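# Tie off lantern cord, then remove box beneath

## Task

Fasten the lantern's cord so that it keeps the lantern up once the grippers release it, and then move the box out from under the lantern. Success requires the lantern to remain suspended from the peg at no lower than its starting height. The lantern breaks easily, so the task fails if it ever drops freely or ends up noticeably below where it hangs at the start.

## Robot and tools

Robot: two 6-joint arms, left_arm and right_arm, each ending in a parallel two-finger gripper with a wrist camera. The fingers point along the gripper's +z axis and separate along its y axis. end_effector_position is the midpoint between the finger pads, roughly 1 cm short of the tips. Base poses in the scene frame: left_arm at (-0.015, +0.294, +0.046) m, quat_wxyz (+1.000, 0, 0, +0.016); right_arm at (-0.023, -0.374, +0.003) m, quat_wxyz (+1.000, 0, 0, +0.006). A two-camera stand sits behind the arms.

Frames: the scene frame has its origin at table-top height, halfway between the nominal bases, +z up, +x forward over the table, and left_arm on the +y side (arm names do not match image left/right). Each arm reports its hand pose, velocities, targets and wrist-camera pose in its own base frame; fixed cameras and the table use the scene frame. Printed positions may be off by a few centimetres, more at long reach.

Motion rows: every motion argument is a row of 14 numbers in [-1, 1], a single list covering both arms: dx, dy, dz, rx, ry, rz, opening for left_arm, then the same seven for right_arm. The first six per arm are an offset, not a pose: displacement from that arm's Hand target at the start of the action or move, along that arm's base axes, rotation about the Hand target position. Scale: 1.0 equals 0.6 m for dx/dy/dz and 180 degrees for rx/ry/rz, which together form one rotation vector. A translation longer than 1.0 may be shortened. Because each call starts from the current Hand target, sending the same offset again moves further. Sending six zeros re-requests the current Hand target. Opening is absolute: +1 fully open (0.094 m), -1 closed. Always resend the opening you want for both arms; a 0 means half open, not unchanged.

execute_actions(actions, cameras): actions is a list of actions; each action is up to 15 rows, one per 1/30 s step; a short action repeats its last row to fill 15 steps. All rows of an action count from the same start pose. An empty actions list returns state plus all camera images. cameras: list of names, ["all"], or []; an unknown name invalidates the call.

move(target, speed, blend, opening_speed, grip_force, blocking, cameras): target is one 14-number row or a list of up to 15 rows, all offsets from the same starting Hand targets (not chained). The grippers travel straight lines, all finishing together, minimum 0.5 s, cut off at 10 s. speed: m/s, 0.002 to 2.9, default 0.25 (rotation up to twice that in rad/s); one value or one per target. blend: corner rounding radius in m for lists; 0 means stop at each point. opening_speed: rate of opening change per second on the -1..+1 scale, at least 0.2; use it when closing on something fragile. grip_force: newtons per finger pad, 10 to 50 (full), per arm or shared; it persists; lower force closes slowly. blocking=false returns after about 0.5 s while the move continues. Paths do not avoid obstacles or the other arm; faster moves lag and overshoot more, and a target past a contact pushes harder. Avoid paths passing near an arm's own base.

wait(seconds 0 to 10, cameras) lets the scene run. stop(cameras) brakes a running move. zoom_image(camera, region [x0, y0, x1, y1], at most 504 by 504 pixels) magnifies the newest image of cam_head_left, cam_head_right, cam_high, cam_low, cam_left_wrist or cam_right_wrist (all 672x504). read_manual(section="licences") returns only licence text. finished_scene(scene) ends the current scene, given its number, irreversibly.

Control notes: orientation commands are clipped to within 40 degrees of the measured orientation each step. Hand target is the last commanded (clipped) pose; grippers often rest a few centimetres short due to friction and weight, which is not evidence of contact; send the remaining distance as a new offset. To stop pushing against something, command the target back beyond the gripper.

Results: end_effector_position (m) and end_effector_quat_wxyz per arm; Hand target; Tool commands; grip_measured (opening on the command scale, reads up to about 2.5 mm wide when empty and narrower than a squeezed part); grip_effort_nm (gripper motor effort, negative closing, not pad force); Joint positions (last number is the opening in metres); Joint velocities ("within noise" when still); joint torques (include arm weight; joints 1-3 wrap at ±28 N m). The move: line gives the ending (done, off_target, moving, held, fault) and limits (paced = pose clipped, held = steps withheld). done means at rest within 10 mm and 2 degrees; it says nothing about contact. MOTOR HOT appears at 75 °C; at 90 °C an over-temperature fault folds that arm and it stays idle; at 100 °C it collapses. Holding loads, stretching out or pushing at unreachable poses heats motors.

Avoid: letting the lantern fall or sag, releasing anything still moving, dropping items or leaving them off the table, fast impacts on fixtures, grippers or wrist cameras colliding with each other, one gripper closing on the other's fingers, and strain on camera cables. Pads squeeze 50 to 64 N at full force, so close gently. Something may occasionally nudge a loose object.

Each tool is called after "Call:" by a JSON object that holds its "api" and its "payload".

## Session

Call:
{"api": "execute_actions", "payload": {"actions": []}}

Scene clock: 0.00 s.
left_arm: end_effector_position=(+0.3067, -0.1536, +0.3457) grip_measured=+1.000 grip_effort_nm=n/a end_effector_quat_wxyz=(+0.660, +0.103, +0.743, -0.053) | right_arm: end_effector_position=(+0.3810, +0.0271, +0.4651) grip_measured=+1.000 grip_effort_nm=n/a end_effector_quat_wxyz=(+0.747, +0.017, +0.659, +0.086)
Joint positions: left_arm=[-0.723 0.912 0.874 -0.104 -0.501 -0.01 0.094] | right_arm=[0.051 1.076 1.165 0.042 -0.038 0.145 0.094]
Joint velocities: within noise
Joint torques (N m): no reading
Heat: left arm: 28 °C; right arm: 26 °C.
Hand target: left_arm +0.3053, -0.1521, +0.3501; +0.662, +0.101, +0.740, -0.054 | right_arm +0.3779, +0.0270, +0.4708; +0.751, +0.016, +0.655, +0.086
Tool commands: left_gripper/opening=+1.0 right_gripper/opening=+1.0

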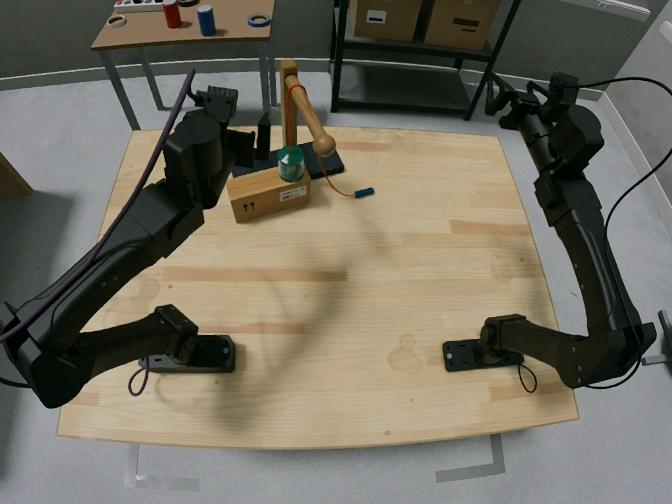

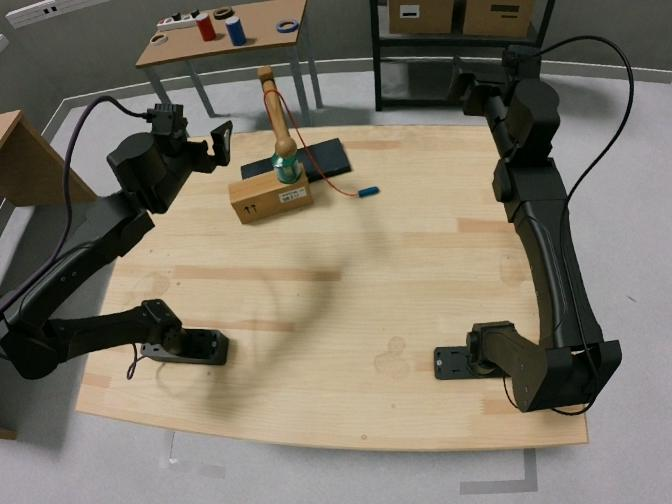

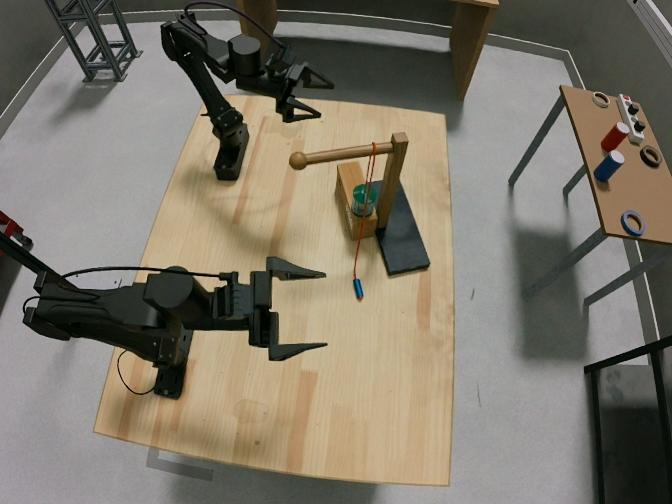

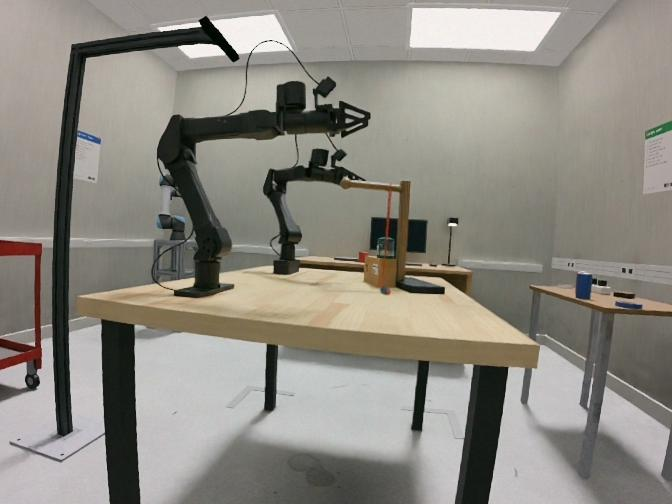

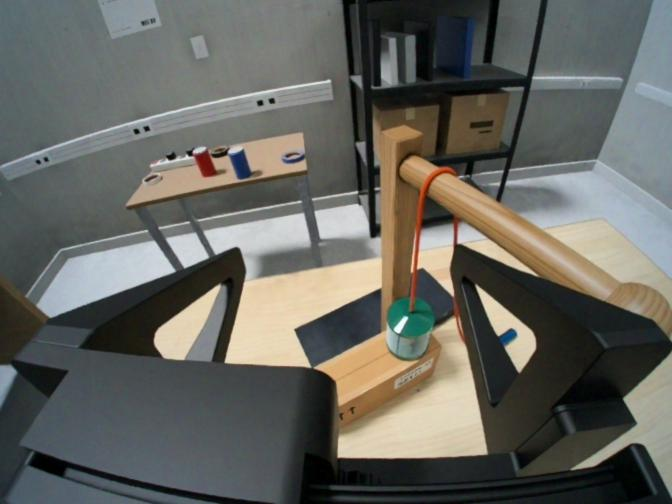

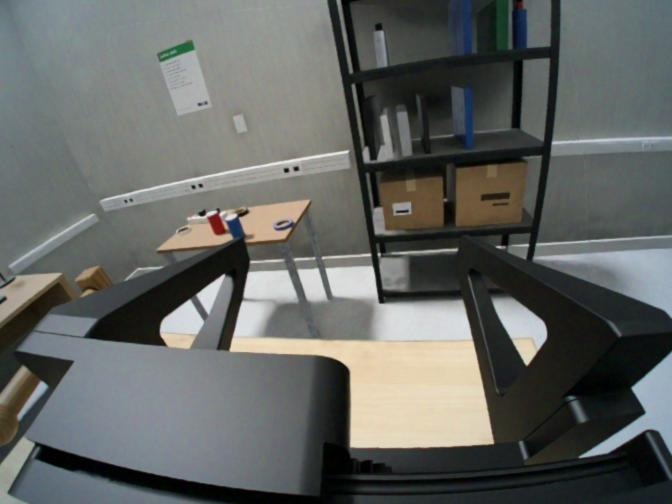

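Call:
{"api": "zoom_image", "payload": {"camera": "cam_head_left", "region": [200, 40, 400, 240]}}

Call:
{"api": "zoom_image", "payload": {"camera": "cam_head_right", "region": [200, 40, 400, 240]}}

Call:
{"api": "zoom_image", "payload": {"camera": "cam_high", "region": [270, 110, 470, 310]}}

Call:
{"api": "zoom_image", "payload": {"camera": "cam_low", "region": [320, 150, 470, 300]}}

Call:
{"api": "zoom_image", "payload": {"camera": "cam_left_wrist", "region": [270, 100, 670, 400]}}

Scaled by 2.520 from the camera's 672x504 image, which has a finer 960x720 frame.

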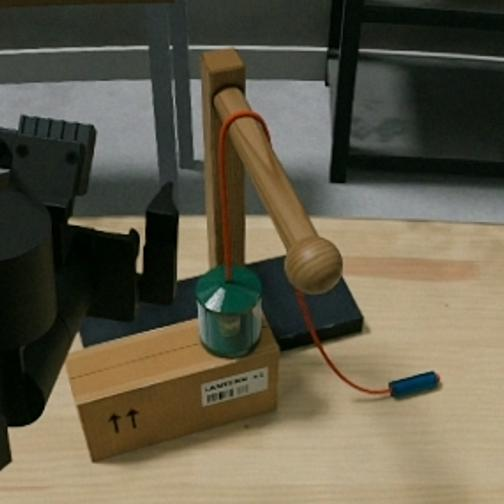

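Scaled by 2.520 from the camera's 672x504 image, which has a finer 960x720 frame.

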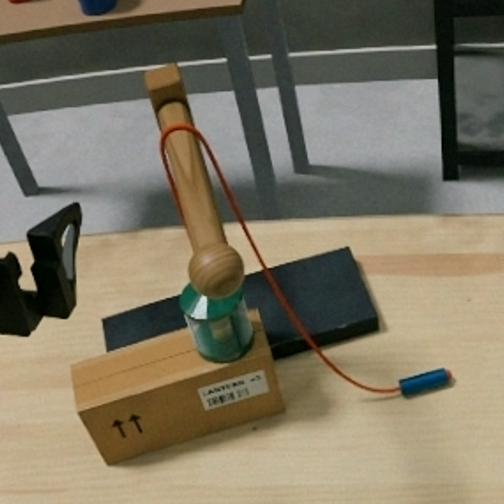

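Scaled by 2.520 from the camera's 672x504 image, which has a finer 960x720 frame.

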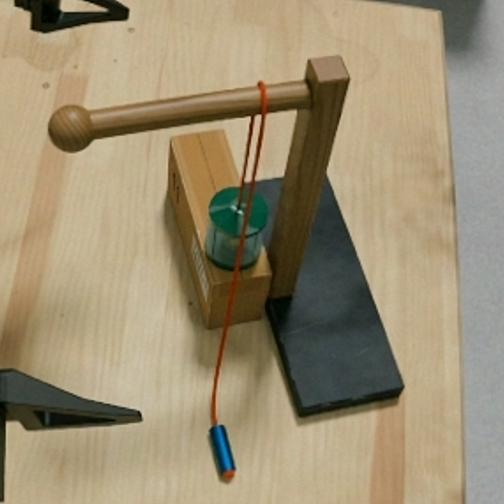

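Scaled by 3.360 from the camera's 672x504 image, which has a finer 960x720 frame.

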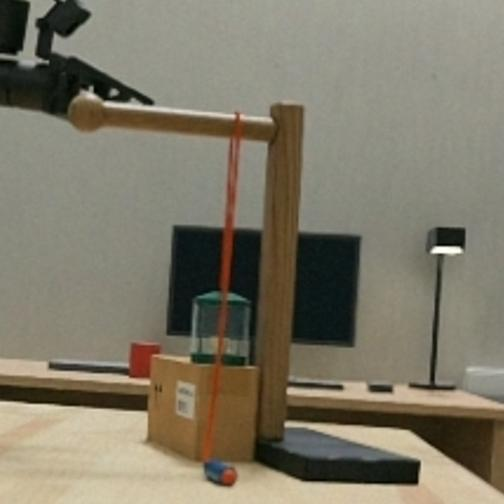

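Scaled by 1.260 from the camera's 672x504 image, which has a finer 960x720 frame.

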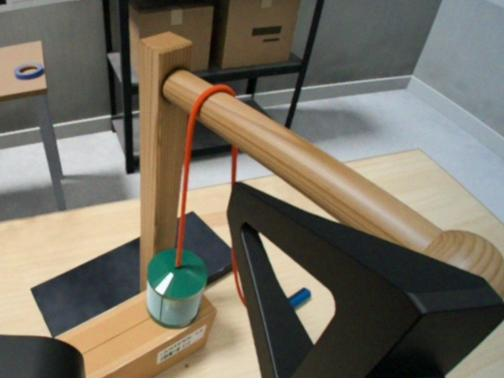

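Call:
{"api": "zoom_image", "payload": {"camera": "cam_right_wrist", "region": [140, 200, 560, 450]}}

Call:
{"api": "zoom_image", "payload": {"camera": "cam_left_wrist", "region": [340, 100, 560, 300]}}

Call:
{"api": "zoom_image", "payload": {"camera": "cam_left_wrist", "region": [360, 260, 560, 440]}}

Scaled by 1.200 from the camera's 672x504 image, which has a finer 960x720 frame.

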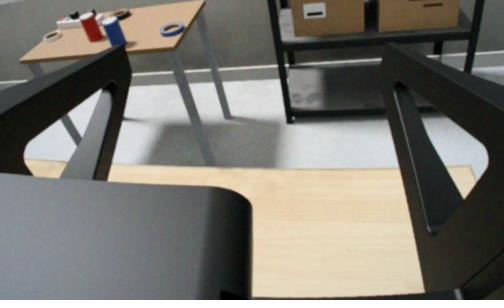

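Scaled by 2.291 from the camera's 672x504 image, which has a finer 960x720 frame.

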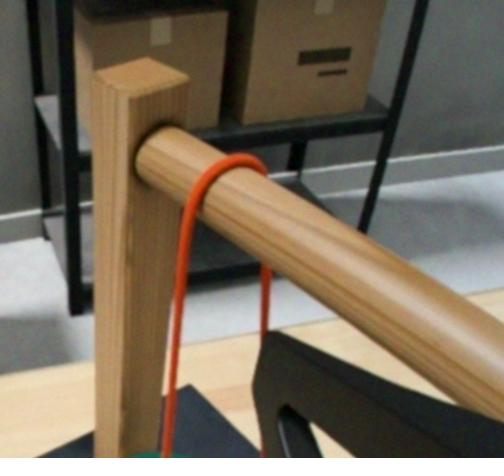

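Scaled by 2.520 from the camera's 672x504 image, which has a finer 960x720 frame.

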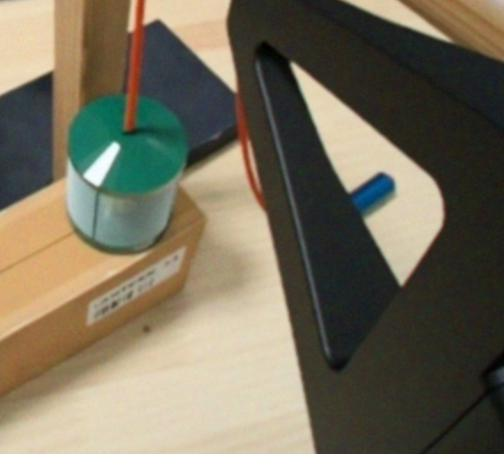

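Call:
{"api": "move", "payload": {"target": [-0.1422, 0.3535, 0.0498, -0.0348, -0.0234, -0.2081, 1.0, -0.2265, 0.2583, -0.163, -0.0588, 0.0253, 0.1896, 1.0], "speed": 0.3, "cameras": ["cam_left_wrist", "cam_right_wrist"]}}

Scene clock: 185.77 s.
left_arm: end_effector_position=(+0.2249, +0.0651, +0.3679) grip_measured=+1.000 grip_effort_nm=0.00 end_effector_quat_wxyz=(+0.687, +0.119, +0.698, -0.165) | right_arm: end_effector_position=(+0.2442, +0.1829, +0.3780) grip_measured=+1.000 grip_effort_nm=0.01 end_effector_quat_wxyz=(+0.668, -0.239, +0.661, +0.245)
Joint positions: left_arm=[1.154 0.805 0.852 -0.22 1.558 0.106 0.094] | right_arm=[0.554 0.7 0.809 -0.097 -0.145 0.006 0.094]
Joint torques (N m): left_arm=[0.51 -1.13 8.65 1.53 0.23 0.1] | right_arm=[0.51 -1.05 7.19 1.79 0.14 -0.09]
Heat: left arm: 38 °C; right arm: 37 °C.
Hand target: left_arm +0.2200, +0.0599, +0.3799; +0.641, +0.299, +0.640, -0.300 | right_arm +0.2421, +0.1820, +0.3729; +0.665, -0.241, +0.664, +0.241
Off the commanded pose: left_arm 0.014 m, 27 deg | right_arm 0.006 m, 1 deg.
joint sent to its limit (left arm) — joint 5 (wrist yaw), upper limit. The joint targets are off in orientation, not in position.
move: off_target (left_arm)
Images, in order (width x height): cam_left_wrist 672x504, cam_right_wrist 672x504.

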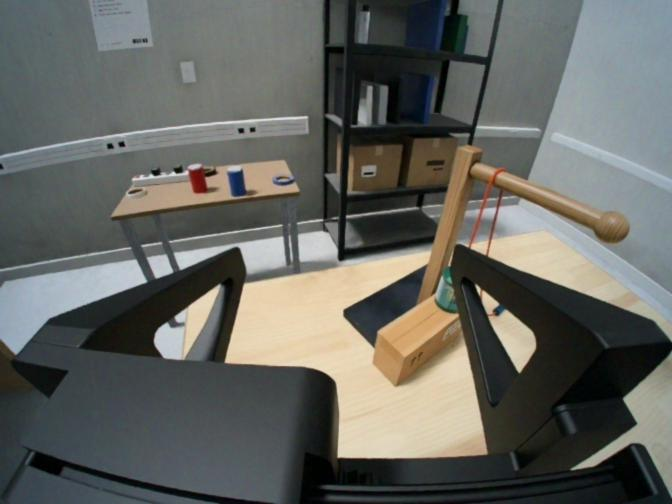

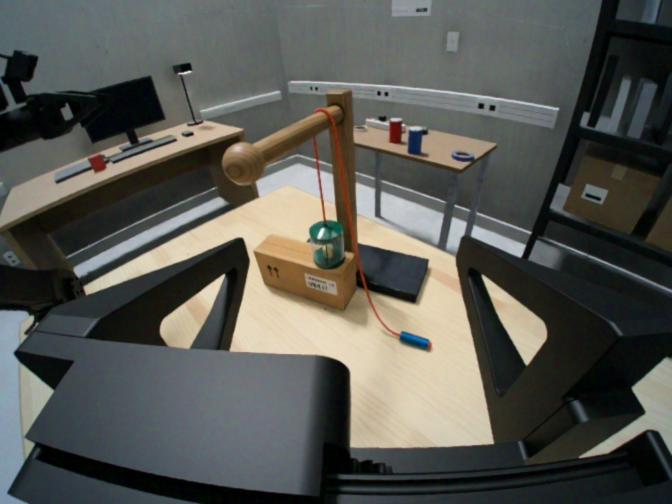

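Call:
{"api": "move", "payload": {"target": [0.1333, 0.1667, -0.0833, 0, 0, 0.3333, 1.0, 0.4132, 0.0967, -0.3548, 0.1674, 0.5482, -0.4792, 1.0], "speed": 0.35, "cameras": ["cam_right_wrist", "cam_head_left", "cam_high"]}}

Scene clock: 324.20 s.
left_arm: end_effector_position=(+0.2984, +0.1586, +0.3350) grip_measured=+1.000 grip_effort_nm=0.01 end_effector_quat_wxyz=(+0.705, -0.057, +0.704, +0.061) | right_arm: end_effector_position=(+0.4838, +0.2393, +0.1644) grip_measured=+1.000 grip_effort_nm=0.01 end_effector_quat_wxyz=(+0.081, +0.587, +0.790, +0.157)
Joint positions: left_arm=[0.812 0.891 0.693 0.2 0.646 0.004 0.094] | right_arm=[0.458 2.537 2.842 -1.521 0.001 1.735 0.094]
Joint torques (N m): left_arm=[-0.55 -0.87 5.94 2.23 -0.13 -0.07] | right_arm=[-0.35 -11.97 8.88 0.87 0.05 0.07]
Heat: left arm: 40 °C; right arm: 37 °C.
Hand target: left_arm +0.3000, +0.1599, +0.3298; +0.704, -0.061, +0.705, +0.061 | right_arm +0.4900, +0.2400, +0.1601; +0.000, +0.600, +0.800, +0.001
Off the commanded pose: left_arm 0.005 m, 0 deg | right_arm 0.008 m, 20 deg.
elbow stopped short (right arm): the move would have taken joint 3 (elbow) straighter than the controller allows.
move: off_target (right_arm)
Images, in order (width x height): cam_head_left 672x504, cam_high 672x504, cam_right_wrist 672x504.

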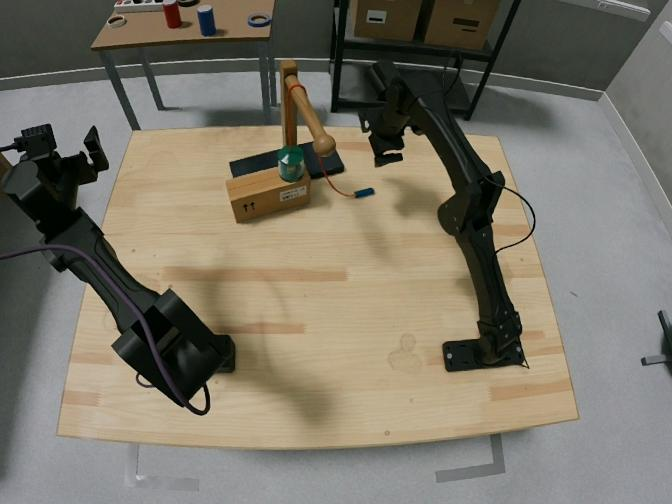

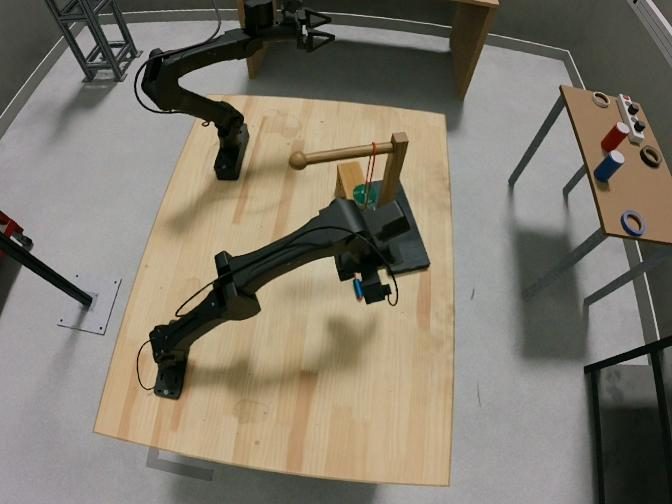

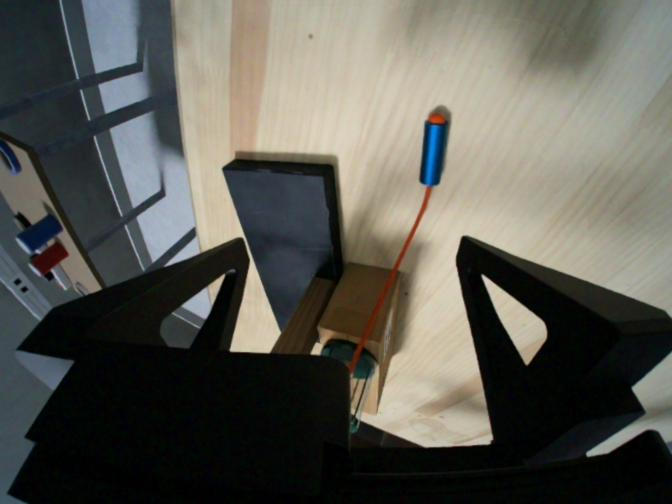

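Call:
{"api": "move", "payload": {"target": [0, 0, 0, 0, 0, 0, 1.0, -0.0383, 0.0033, -0.1751, 0.0234, -0.0495, 0.0218, 0.3], "speed": 0.2, "cameras": ["cam_right_wrist", "cam_low"]}}

Scene clock: 465.73 s.
left_arm: end_effector_position=(+0.2984, +0.1587, +0.3350) grip_measured=+1.000 grip_effort_nm=0.01 end_effector_quat_wxyz=(+0.705, -0.057, +0.704, +0.061) | right_arm: end_effector_position=(+0.4666, +0.2398, +0.0414) grip_measured=+0.302 grip_effort_nm=-0.07 end_effector_quat_wxyz=(+0.033, +0.575, +0.815, +0.065)
Joint positions: left_arm=[0.812 0.891 0.693 0.2 0.646 0.004 0.094] | right_arm=[0.472 2.537 2.379 -1.268 -0.002 1.702 0.061]
Joint torques (N m): left_arm=[-0.53 -0.91 5.85 2.21 -0.13 -0.07] | right_arm=[0.42 -17.8 6.09 0.43 0.05 -0.08]
Heat: left arm: 37 °C; right arm: 36 °C.
Hand target: left_arm +0.3000, +0.1600, +0.3297; +0.704, -0.061, +0.705, +0.061 | right_arm +0.4669, +0.2421, +0.0551; +0.040, +0.570, +0.817, +0.077
Off the commanded pose: left_arm 0.006 m, 0 deg | right_arm 0.014 m, 2 deg.
move: off_target (right_arm)
Images, in order (width x height): cam_low 672x504, cam_right_wrist 672x504.

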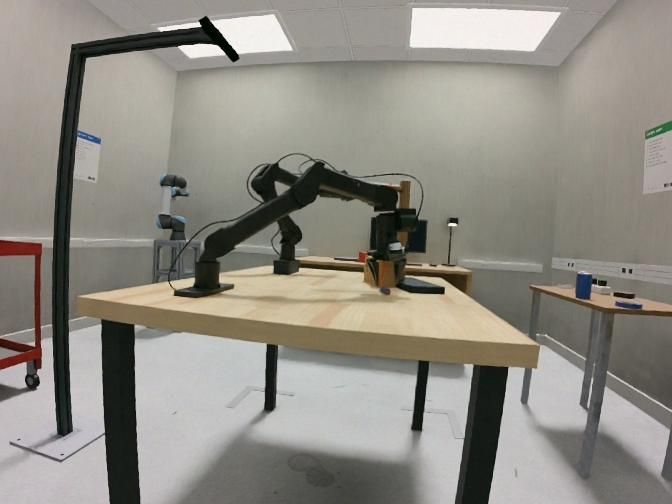

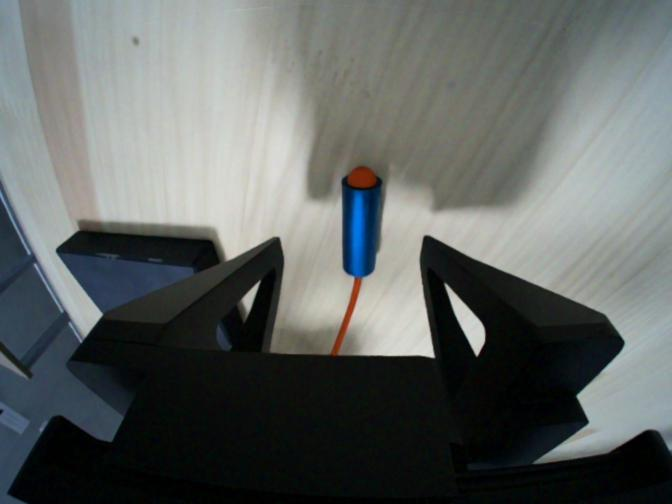

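Call:
{"api": "zoom_image", "payload": {"camera": "cam_low", "region": [340, 170, 470, 310]}}

Call:
{"api": "zoom_image", "payload": {"camera": "cam_right_wrist", "region": [240, 130, 480, 370]}}

Scaled by 3.600 from the camera's 672x504 image, which has a finer 960x720 frame.

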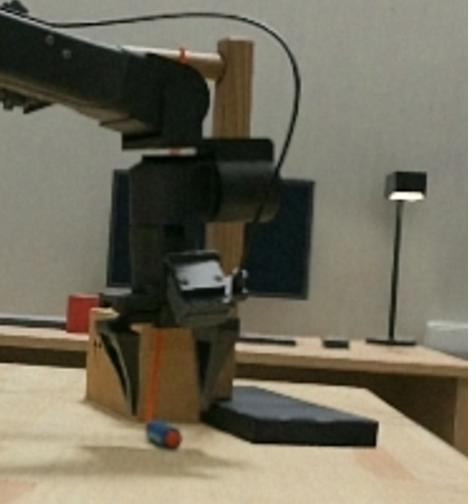

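Scaled by 2.100 from the camera's 672x504 image, which has a finer 960x720 frame.

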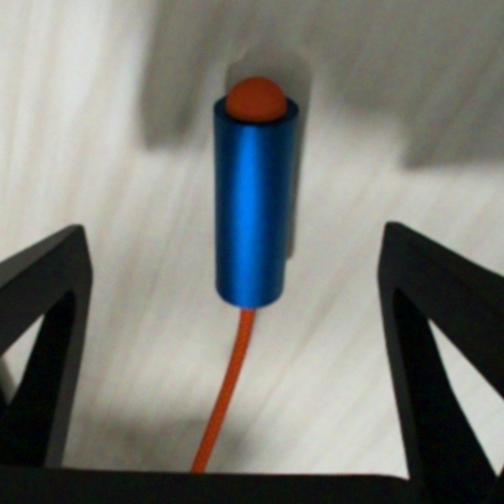

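Call:
{"api": "move", "payload": {"target": [0, 0, 0, 0, 0, 0, 1.0, -0.0067, -0.01, -0.0183, 0, 0, 0, -0.1], "speed": 0.05, "cameras": ["cam_right_wrist", "cam_low"]}}

Call:
{"api": "zoom_image", "payload": {"camera": "cam_low", "region": [340, 230, 440, 310]}}

Scene clock: 540.30 s.
left_arm: end_effector_position=(+0.2984, +0.1587, +0.3350) grip_measured=+1.000 grip_effort_nm=0.00 end_effector_quat_wxyz=(+0.705, -0.057, +0.704, +0.061) | right_arm: end_effector_position=(+0.4597, +0.2363, +0.0247) grip_measured=-0.098 grip_effort_nm=-0.07 end_effector_quat_wxyz=(+0.030, +0.573, +0.817, +0.059)
Joint positions: left_arm=[0.812 0.891 0.693 0.2 0.646 0.004 0.094] | right_arm=[0.472 2.501 2.248 -1.185 -0.002 1.695 0.042]
Joint torques (N m): left_arm=[-0.53 -0.9 5.97 2.23 -0.11 -0.05] | right_arm=[-0.24 -18.8 6.06 0.45 0.03 -0.08]
Heat: left arm: 37 °C; right arm: 48 °C.
Hand target: left_arm +0.3000, +0.1600, +0.3297; +0.704, -0.061, +0.705, +0.061 | right_arm +0.4629, +0.2361, +0.0441; +0.040, +0.570, +0.817, +0.077
Off the commanded pose: left_arm 0.006 m, 0 deg | right_arm 0.020 m, 2 deg.
move: off_target (right_arm)
Images, in order (width x height): cam_low 672x504, cam_right_wrist 672x504.

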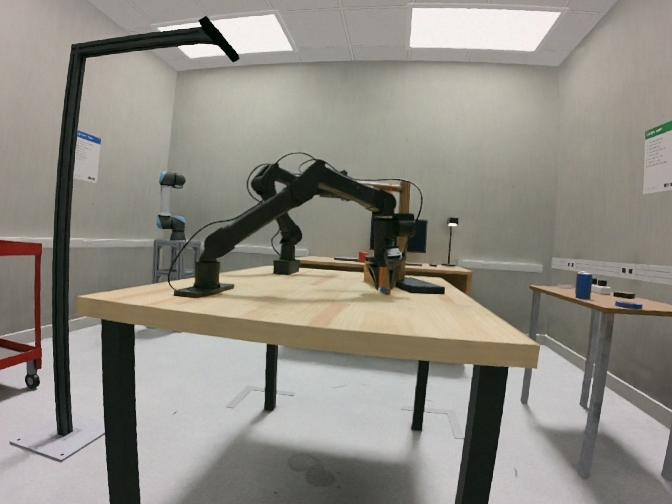

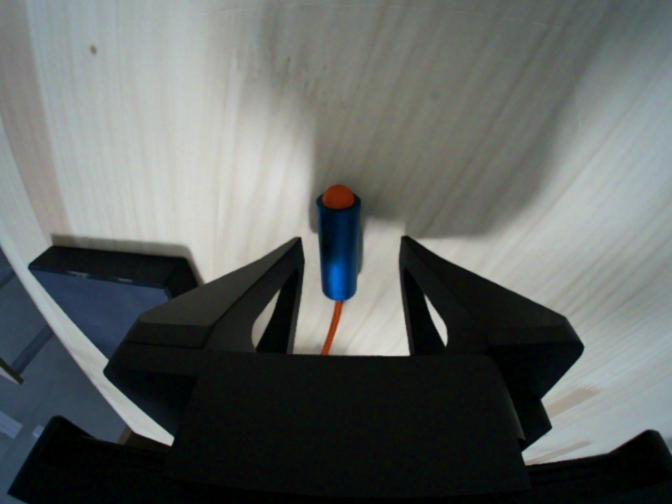

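Scaled by 5.040 from the camera's 672x504 image, which has a finer 960x720 frame.

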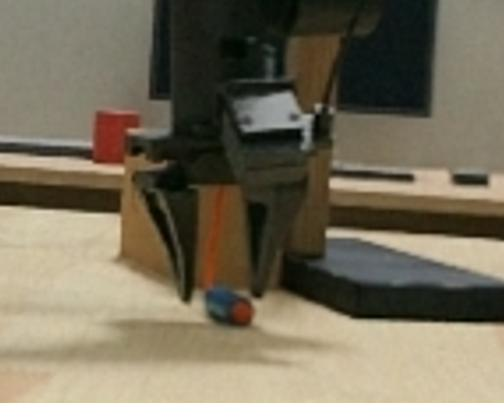

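Call:
{"api": "move", "payload": {"target": [0, 0, 0, 0, 0, 0, 1.0, 0.005, 0.002, 0, 0, 0, 0, -1.0], "speed": 0.05, "grip_force": [50, 30], "cameras": ["cam_right_wrist", "cam_low"]}}

Scene clock: 565.43 s.
left_arm: end_effector_position=(+0.2984, +0.1587, +0.3350) grip_measured=+1.000 grip_effort_nm=0.00 end_effector_quat_wxyz=(+0.705, -0.057, +0.704, +0.061) | right_arm: end_effector_position=(+0.4597, +0.2364, +0.0247) grip_measured=-0.692 grip_effort_nm=-0.60 end_effector_quat_wxyz=(+0.030, +0.572, +0.817, +0.059)
Joint positions: left_arm=[0.812 0.891 0.693 0.2 0.646 0.004 0.094] | right_arm=[0.472 2.501 2.248 -1.184 -0.002 1.694 0.014]
Joint torques (N m): left_arm=[-0.53 -0.83 5.87 2.23 -0.12 -0.06] | right_arm=[-0.31 -16.95 9.05 0.3 0.03 -0.08]
Heat: left arm: 37 °C; right arm: 60 °C.
Hand target: left_arm +0.3000, +0.1600, +0.3297; +0.704, -0.061, +0.705, +0.061 | right_arm +0.4659, +0.2373, +0.0441; +0.040, +0.570, +0.817, +0.077
Off the commanded pose: left_arm 0.006 m, 0 deg | right_arm 0.020 m, 2 deg.
grip_force (N): 50, 30
move: off_target (right_arm)
Images, in order (width x height): cam_low 672x504, cam_right_wrist 672x504.

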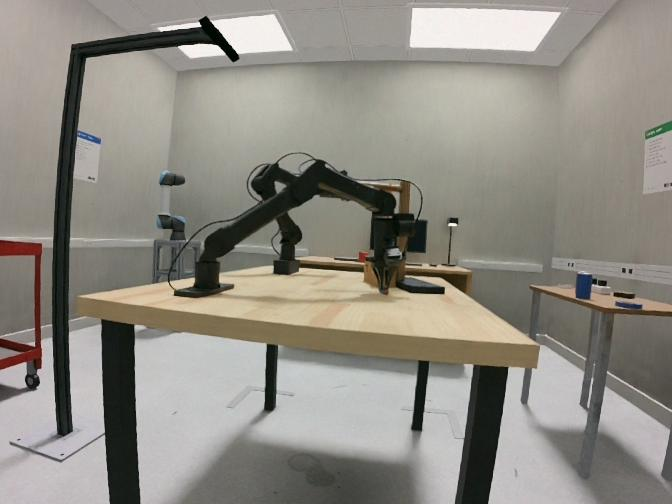

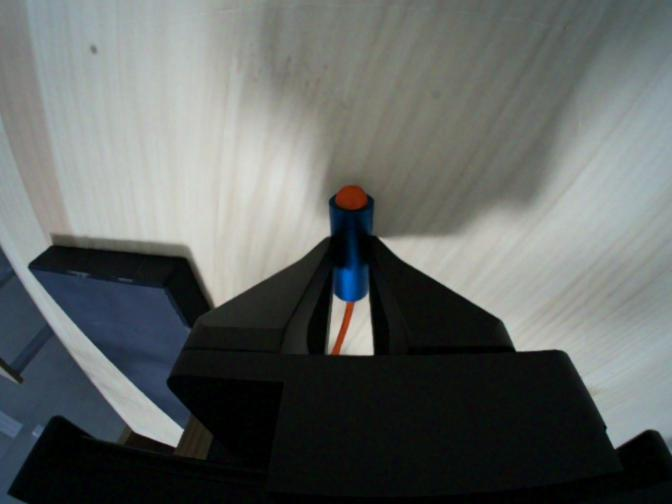

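Call:
{"api": "move", "payload": {"target": [[0, 0, 0, 0, 0, 0, 1.0, -0.0833, -0.0417, 0.0833, -0.0285, -0.0649, 0.0674, -1.0], [0, 0, 0, 0, 0, 0, 1.0, -0.2265, -0.1288, 0.3265, -0.1901, -0.4327, 0.4494, -1.0]], "speed": 0.3, "blend": [0.03, 0], "cameras": ["cam_right_wrist", "cam_head_left", "cam_high"]}}

Scene clock: 633.07 s.
left_arm: end_effector_position=(+0.2984, +0.1587, +0.3350) grip_measured=+1.000 grip_effort_nm=0.01 end_effector_quat_wxyz=(+0.705, -0.057, +0.704, +0.061) | right_arm: end_effector_position=(+0.3314, +0.1608, +0.2351) grip_measured=-0.695 grip_effort_nm=-0.66 end_effector_quat_wxyz=(+0.571, -0.235, +0.766, +0.182)
Joint positions: left_arm=[0.812 0.891 0.693 0.2 0.646 0.004 0.094] | right_arm=[0.312 1.023 0.635 0.09 -0.282 -0.074 0.014]
Joint torques (N m): left_arm=[-0.49 -0.9 5.89 2.21 -0.11 -0.07] | right_arm=[-0.59 -4.01 7.49 2.13 -0.19 -0.1]
Heat: left arm: 37 °C; right arm: 62 °C.
Hand target: left_arm +0.3000, +0.1600, +0.3297; +0.704, -0.061, +0.705, +0.061 | right_arm +0.3300, +0.1600, +0.2399; +0.581, -0.238, +0.757, +0.183
Off the commanded pose: left_arm 0.006 m, 0 deg | right_arm 0.005 m, 2 deg.
grip_force (N): 50, 30
move: done
Images, in order (width x height): cam_head_left 672x504, cam_high 672x504, cam_right_wrist 672x504.

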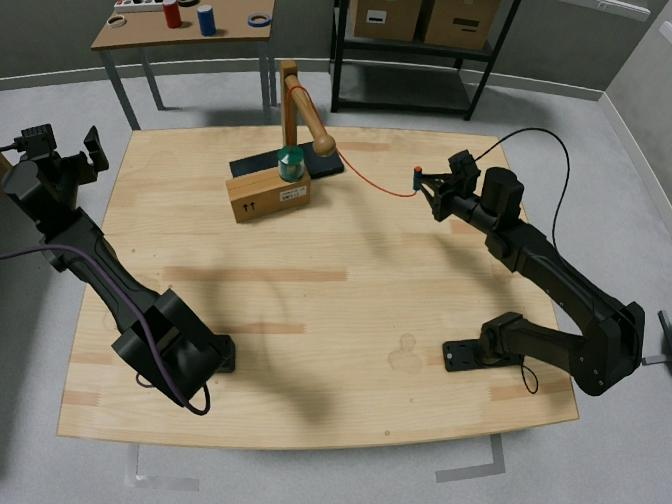

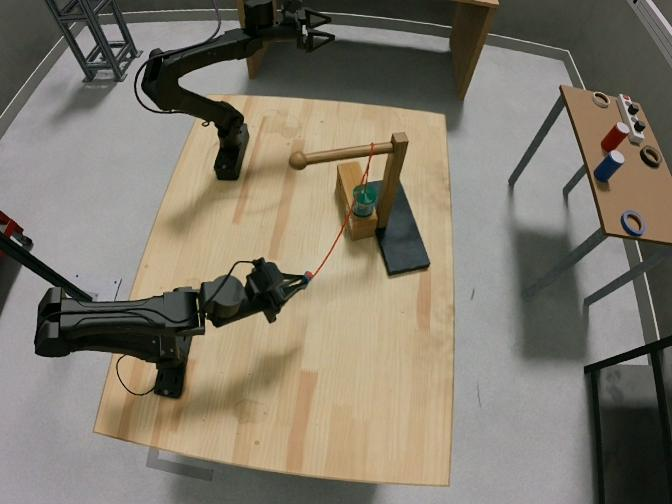

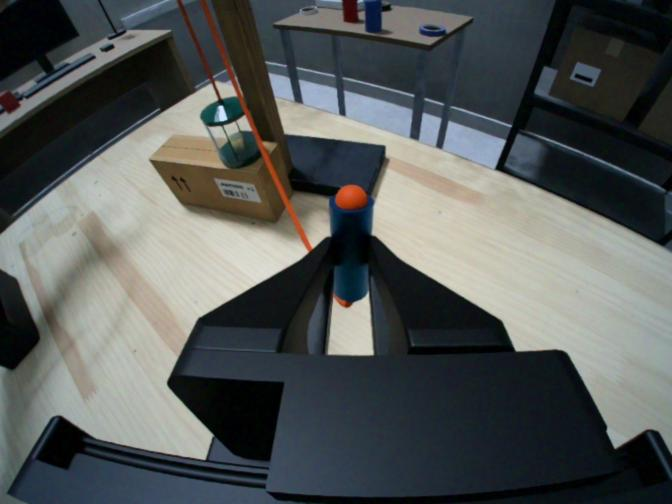

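Call:
{"api": "move", "payload": {"target": [0, 0, 0, 0, 0, 0, 1.0, 0.0833, -0.0167, 0.2668, 0.0692, -0.0487, 0.2205, -1.0], "speed": 0.25, "cameras": ["cam_right_wrist", "cam_head_left", "cam_high", "cam_low"]}}

Scene clock: 658.57 s.
left_arm: end_effector_position=(+0.2984, +0.1587, +0.3350) grip_measured=+1.000 grip_effort_nm=0.01 end_effector_quat_wxyz=(+0.705, -0.057, +0.704, +0.061) | right_arm: end_effector_position=(+0.3776, +0.1515, +0.3963) grip_measured=-0.695 grip_effort_nm=-0.66 end_effector_quat_wxyz=(+0.558, -0.426, +0.567, +0.431)
Joint positions: left_arm=[0.812 0.891 0.693 0.2 0.646 0.004 0.094] | right_arm=[-0.071 1.527 1.355 0.141 -1.372 -0.017 0.014]
Joint torques (N m): left_arm=[-0.5 -0.91 5.96 2.22 -0.11 -0.07] | right_arm=[-0.5 -5.72 9.78 1.5 -0.13 0.05]
Heat: left arm: 37 °C; right arm: 50 °C.
Hand target: left_arm +0.3000, +0.1600, +0.3297; +0.704, -0.061, +0.705, +0.061 | right_arm +0.3799, +0.1500, +0.4001; +0.561, -0.430, +0.561, +0.430
Off the commanded pose: left_arm 0.006 m, 0 deg | right_arm 0.005 m, 1 deg.
grip_force (N): 50, 30
move: done
Images, in order (width x height): cam_head_left 672x504, cam_high 672x504, cam_low 672x504, cam_right_wrist 672x504.

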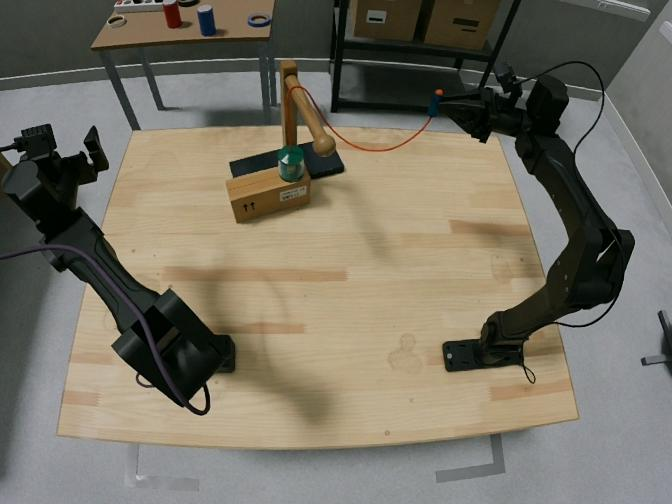

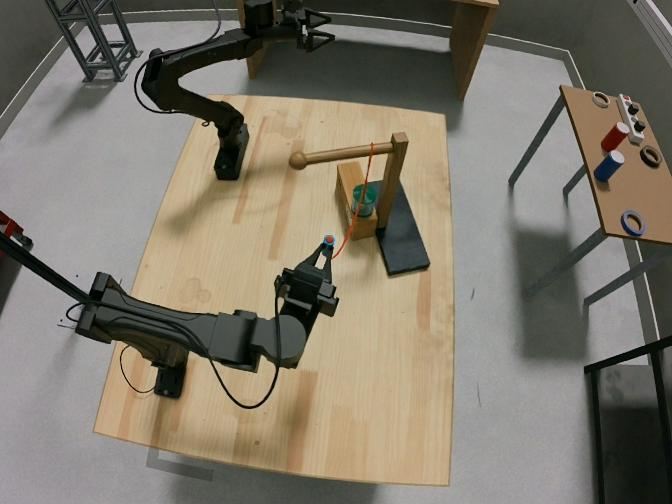

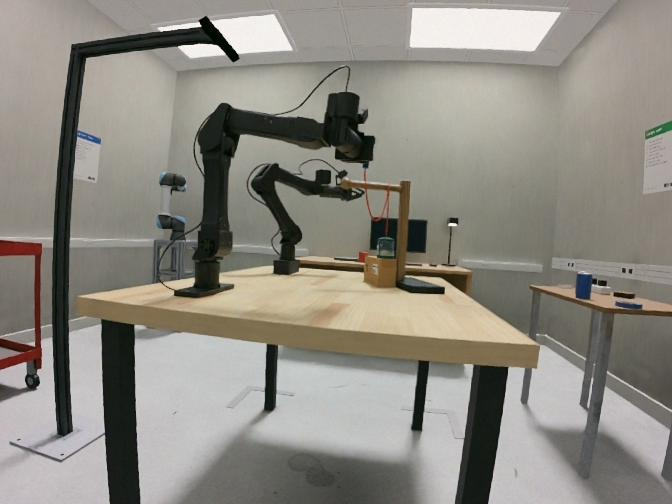

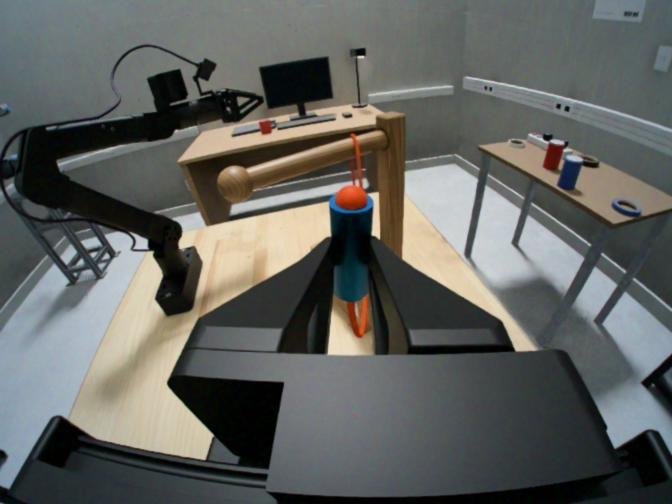

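Call:
{"api": "zoom_image", "payload": {"camera": "cam_right_wrist", "region": [200, 90, 440, 350]}}

Call:
{"api": "zoom_image", "payload": {"camera": "cam_high", "region": [260, 110, 440, 290]}}

Call:
{"api": "zoom_image", "payload": {"camera": "cam_low", "region": [310, 120, 450, 300]}}

Scaled by 1.938 from the camera's 672x504 image, which has a finer 960x720 frame.

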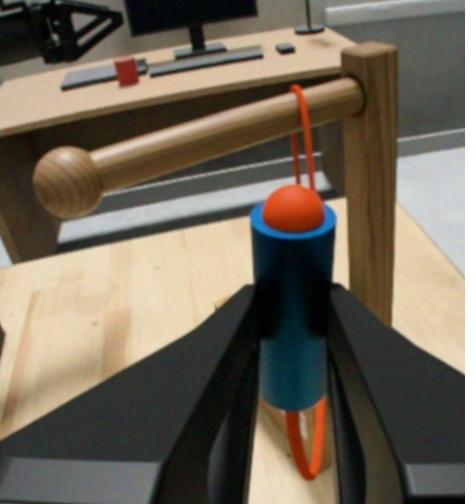

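Scaled by 2.800 from the camera's 672x504 image, which has a finer 960x720 frame.

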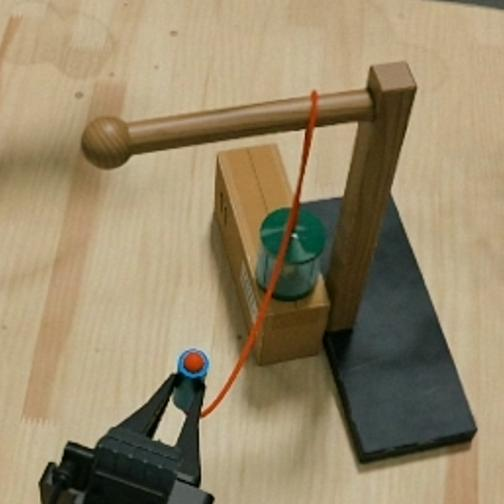

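Scaled by 2.800 from the camera's 672x504 image, which has a finer 960x720 frame.

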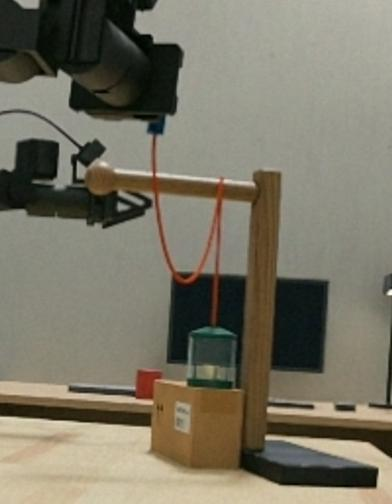

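Call:
{"api": "move", "payload": {"target": [[0, 0, 0, 0, 0, 0, 1.0, 0.0997, 0.0603, -0.2602, 0, 0, -0.1944, -1.0], [0, 0, 0, 0, 0, 0, 1.0, 0.032, 0.2307, -0.4102, 0, 0, -0.1944, -1.0], [0, 0, 0, 0, 0, 0, 1.0, -0.0357, 0.401, -0.4518, 0, 0, -0.1944, -1.0]], "speed": 0.2, "blend": [0.04, 0.04, 0], "cameras": ["cam_head_left", "cam_high", "cam_low", "cam_right_wrist"]}}

Scene clock: 767.47 s.
left_arm: end_effector_position=(+0.2984, +0.1587, +0.3350) grip_measured=+1.000 grip_effort_nm=0.00 end_effector_quat_wxyz=(+0.705, -0.057, +0.704, +0.061) | right_arm: end_effector_position=(+0.3521, +0.3892, +0.1259) grip_measured=-0.695 grip_effort_nm=-0.66 end_effector_quat_wxyz=(+0.656, -0.251, +0.670, +0.242)
Joint positions: left_arm=[0.812 0.891 0.693 0.2 0.646 0.004 0.094] | right_arm=[0.897 2.079 0.799 1.256 0.185 -0.001 0.014]
Joint torques (N m): left_arm=[-0.51 -0.9 5.9 2.23 -0.11 -0.09] | right_arm=[-0.31 -8.02 7.68 2.15 0.17 0.02]
Heat: left arm: 37 °C; right arm: 38 °C.
Hand target: left_arm +0.3000, +0.1600, +0.3297; +0.704, -0.061, +0.705, +0.061 | right_arm +0.3585, +0.3905, +0.1290; +0.664, -0.241, +0.665, +0.241
Off the commanded pose: left_arm 0.006 m, 0 deg | right_arm 0.007 m, 2 deg.
grip_force (N): 50, 30
move: done
Images, in order (width x height): cam_head_left 672x504, cam_high 672x504, cam_low 672x504, cam_right_wrist 672x504.

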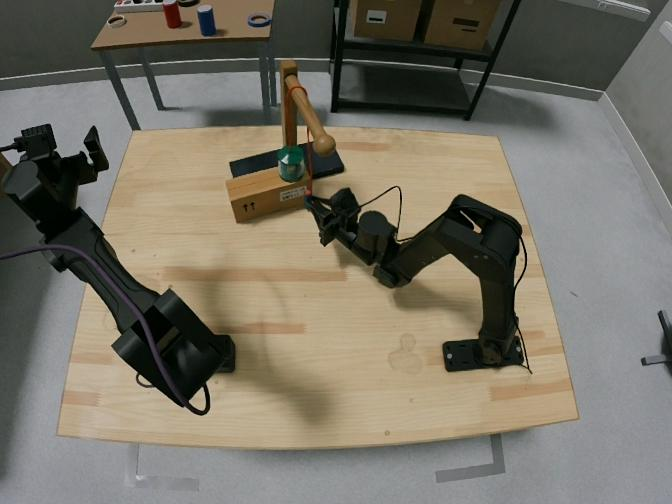

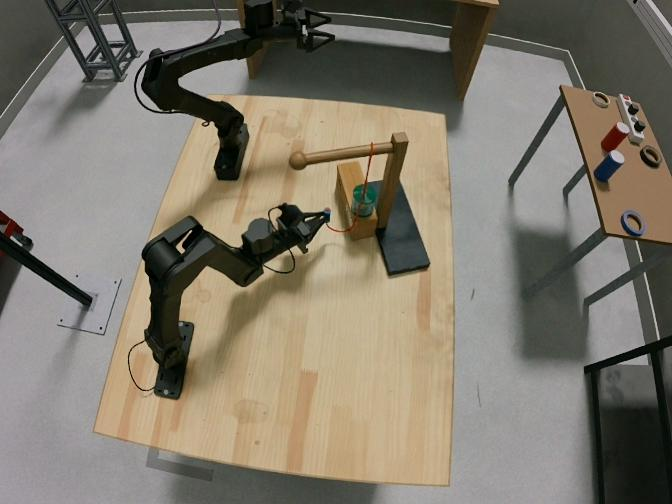

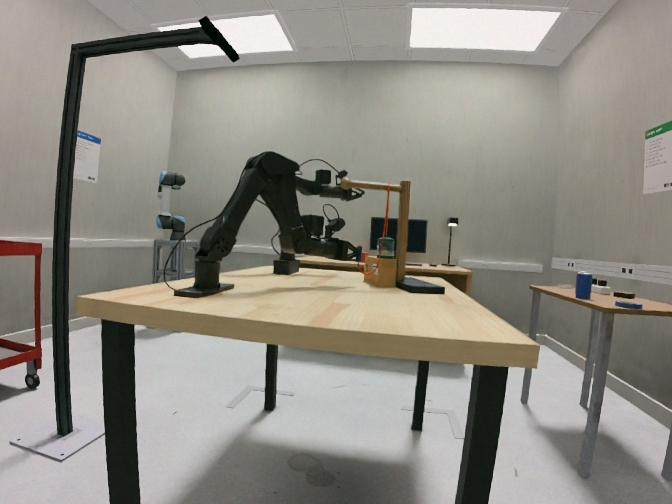

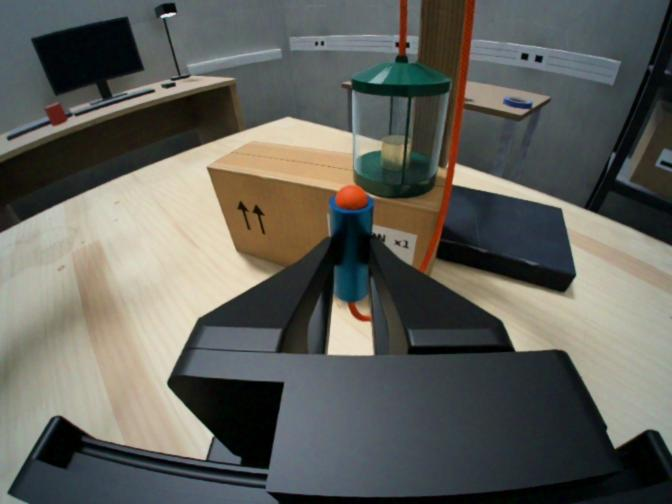

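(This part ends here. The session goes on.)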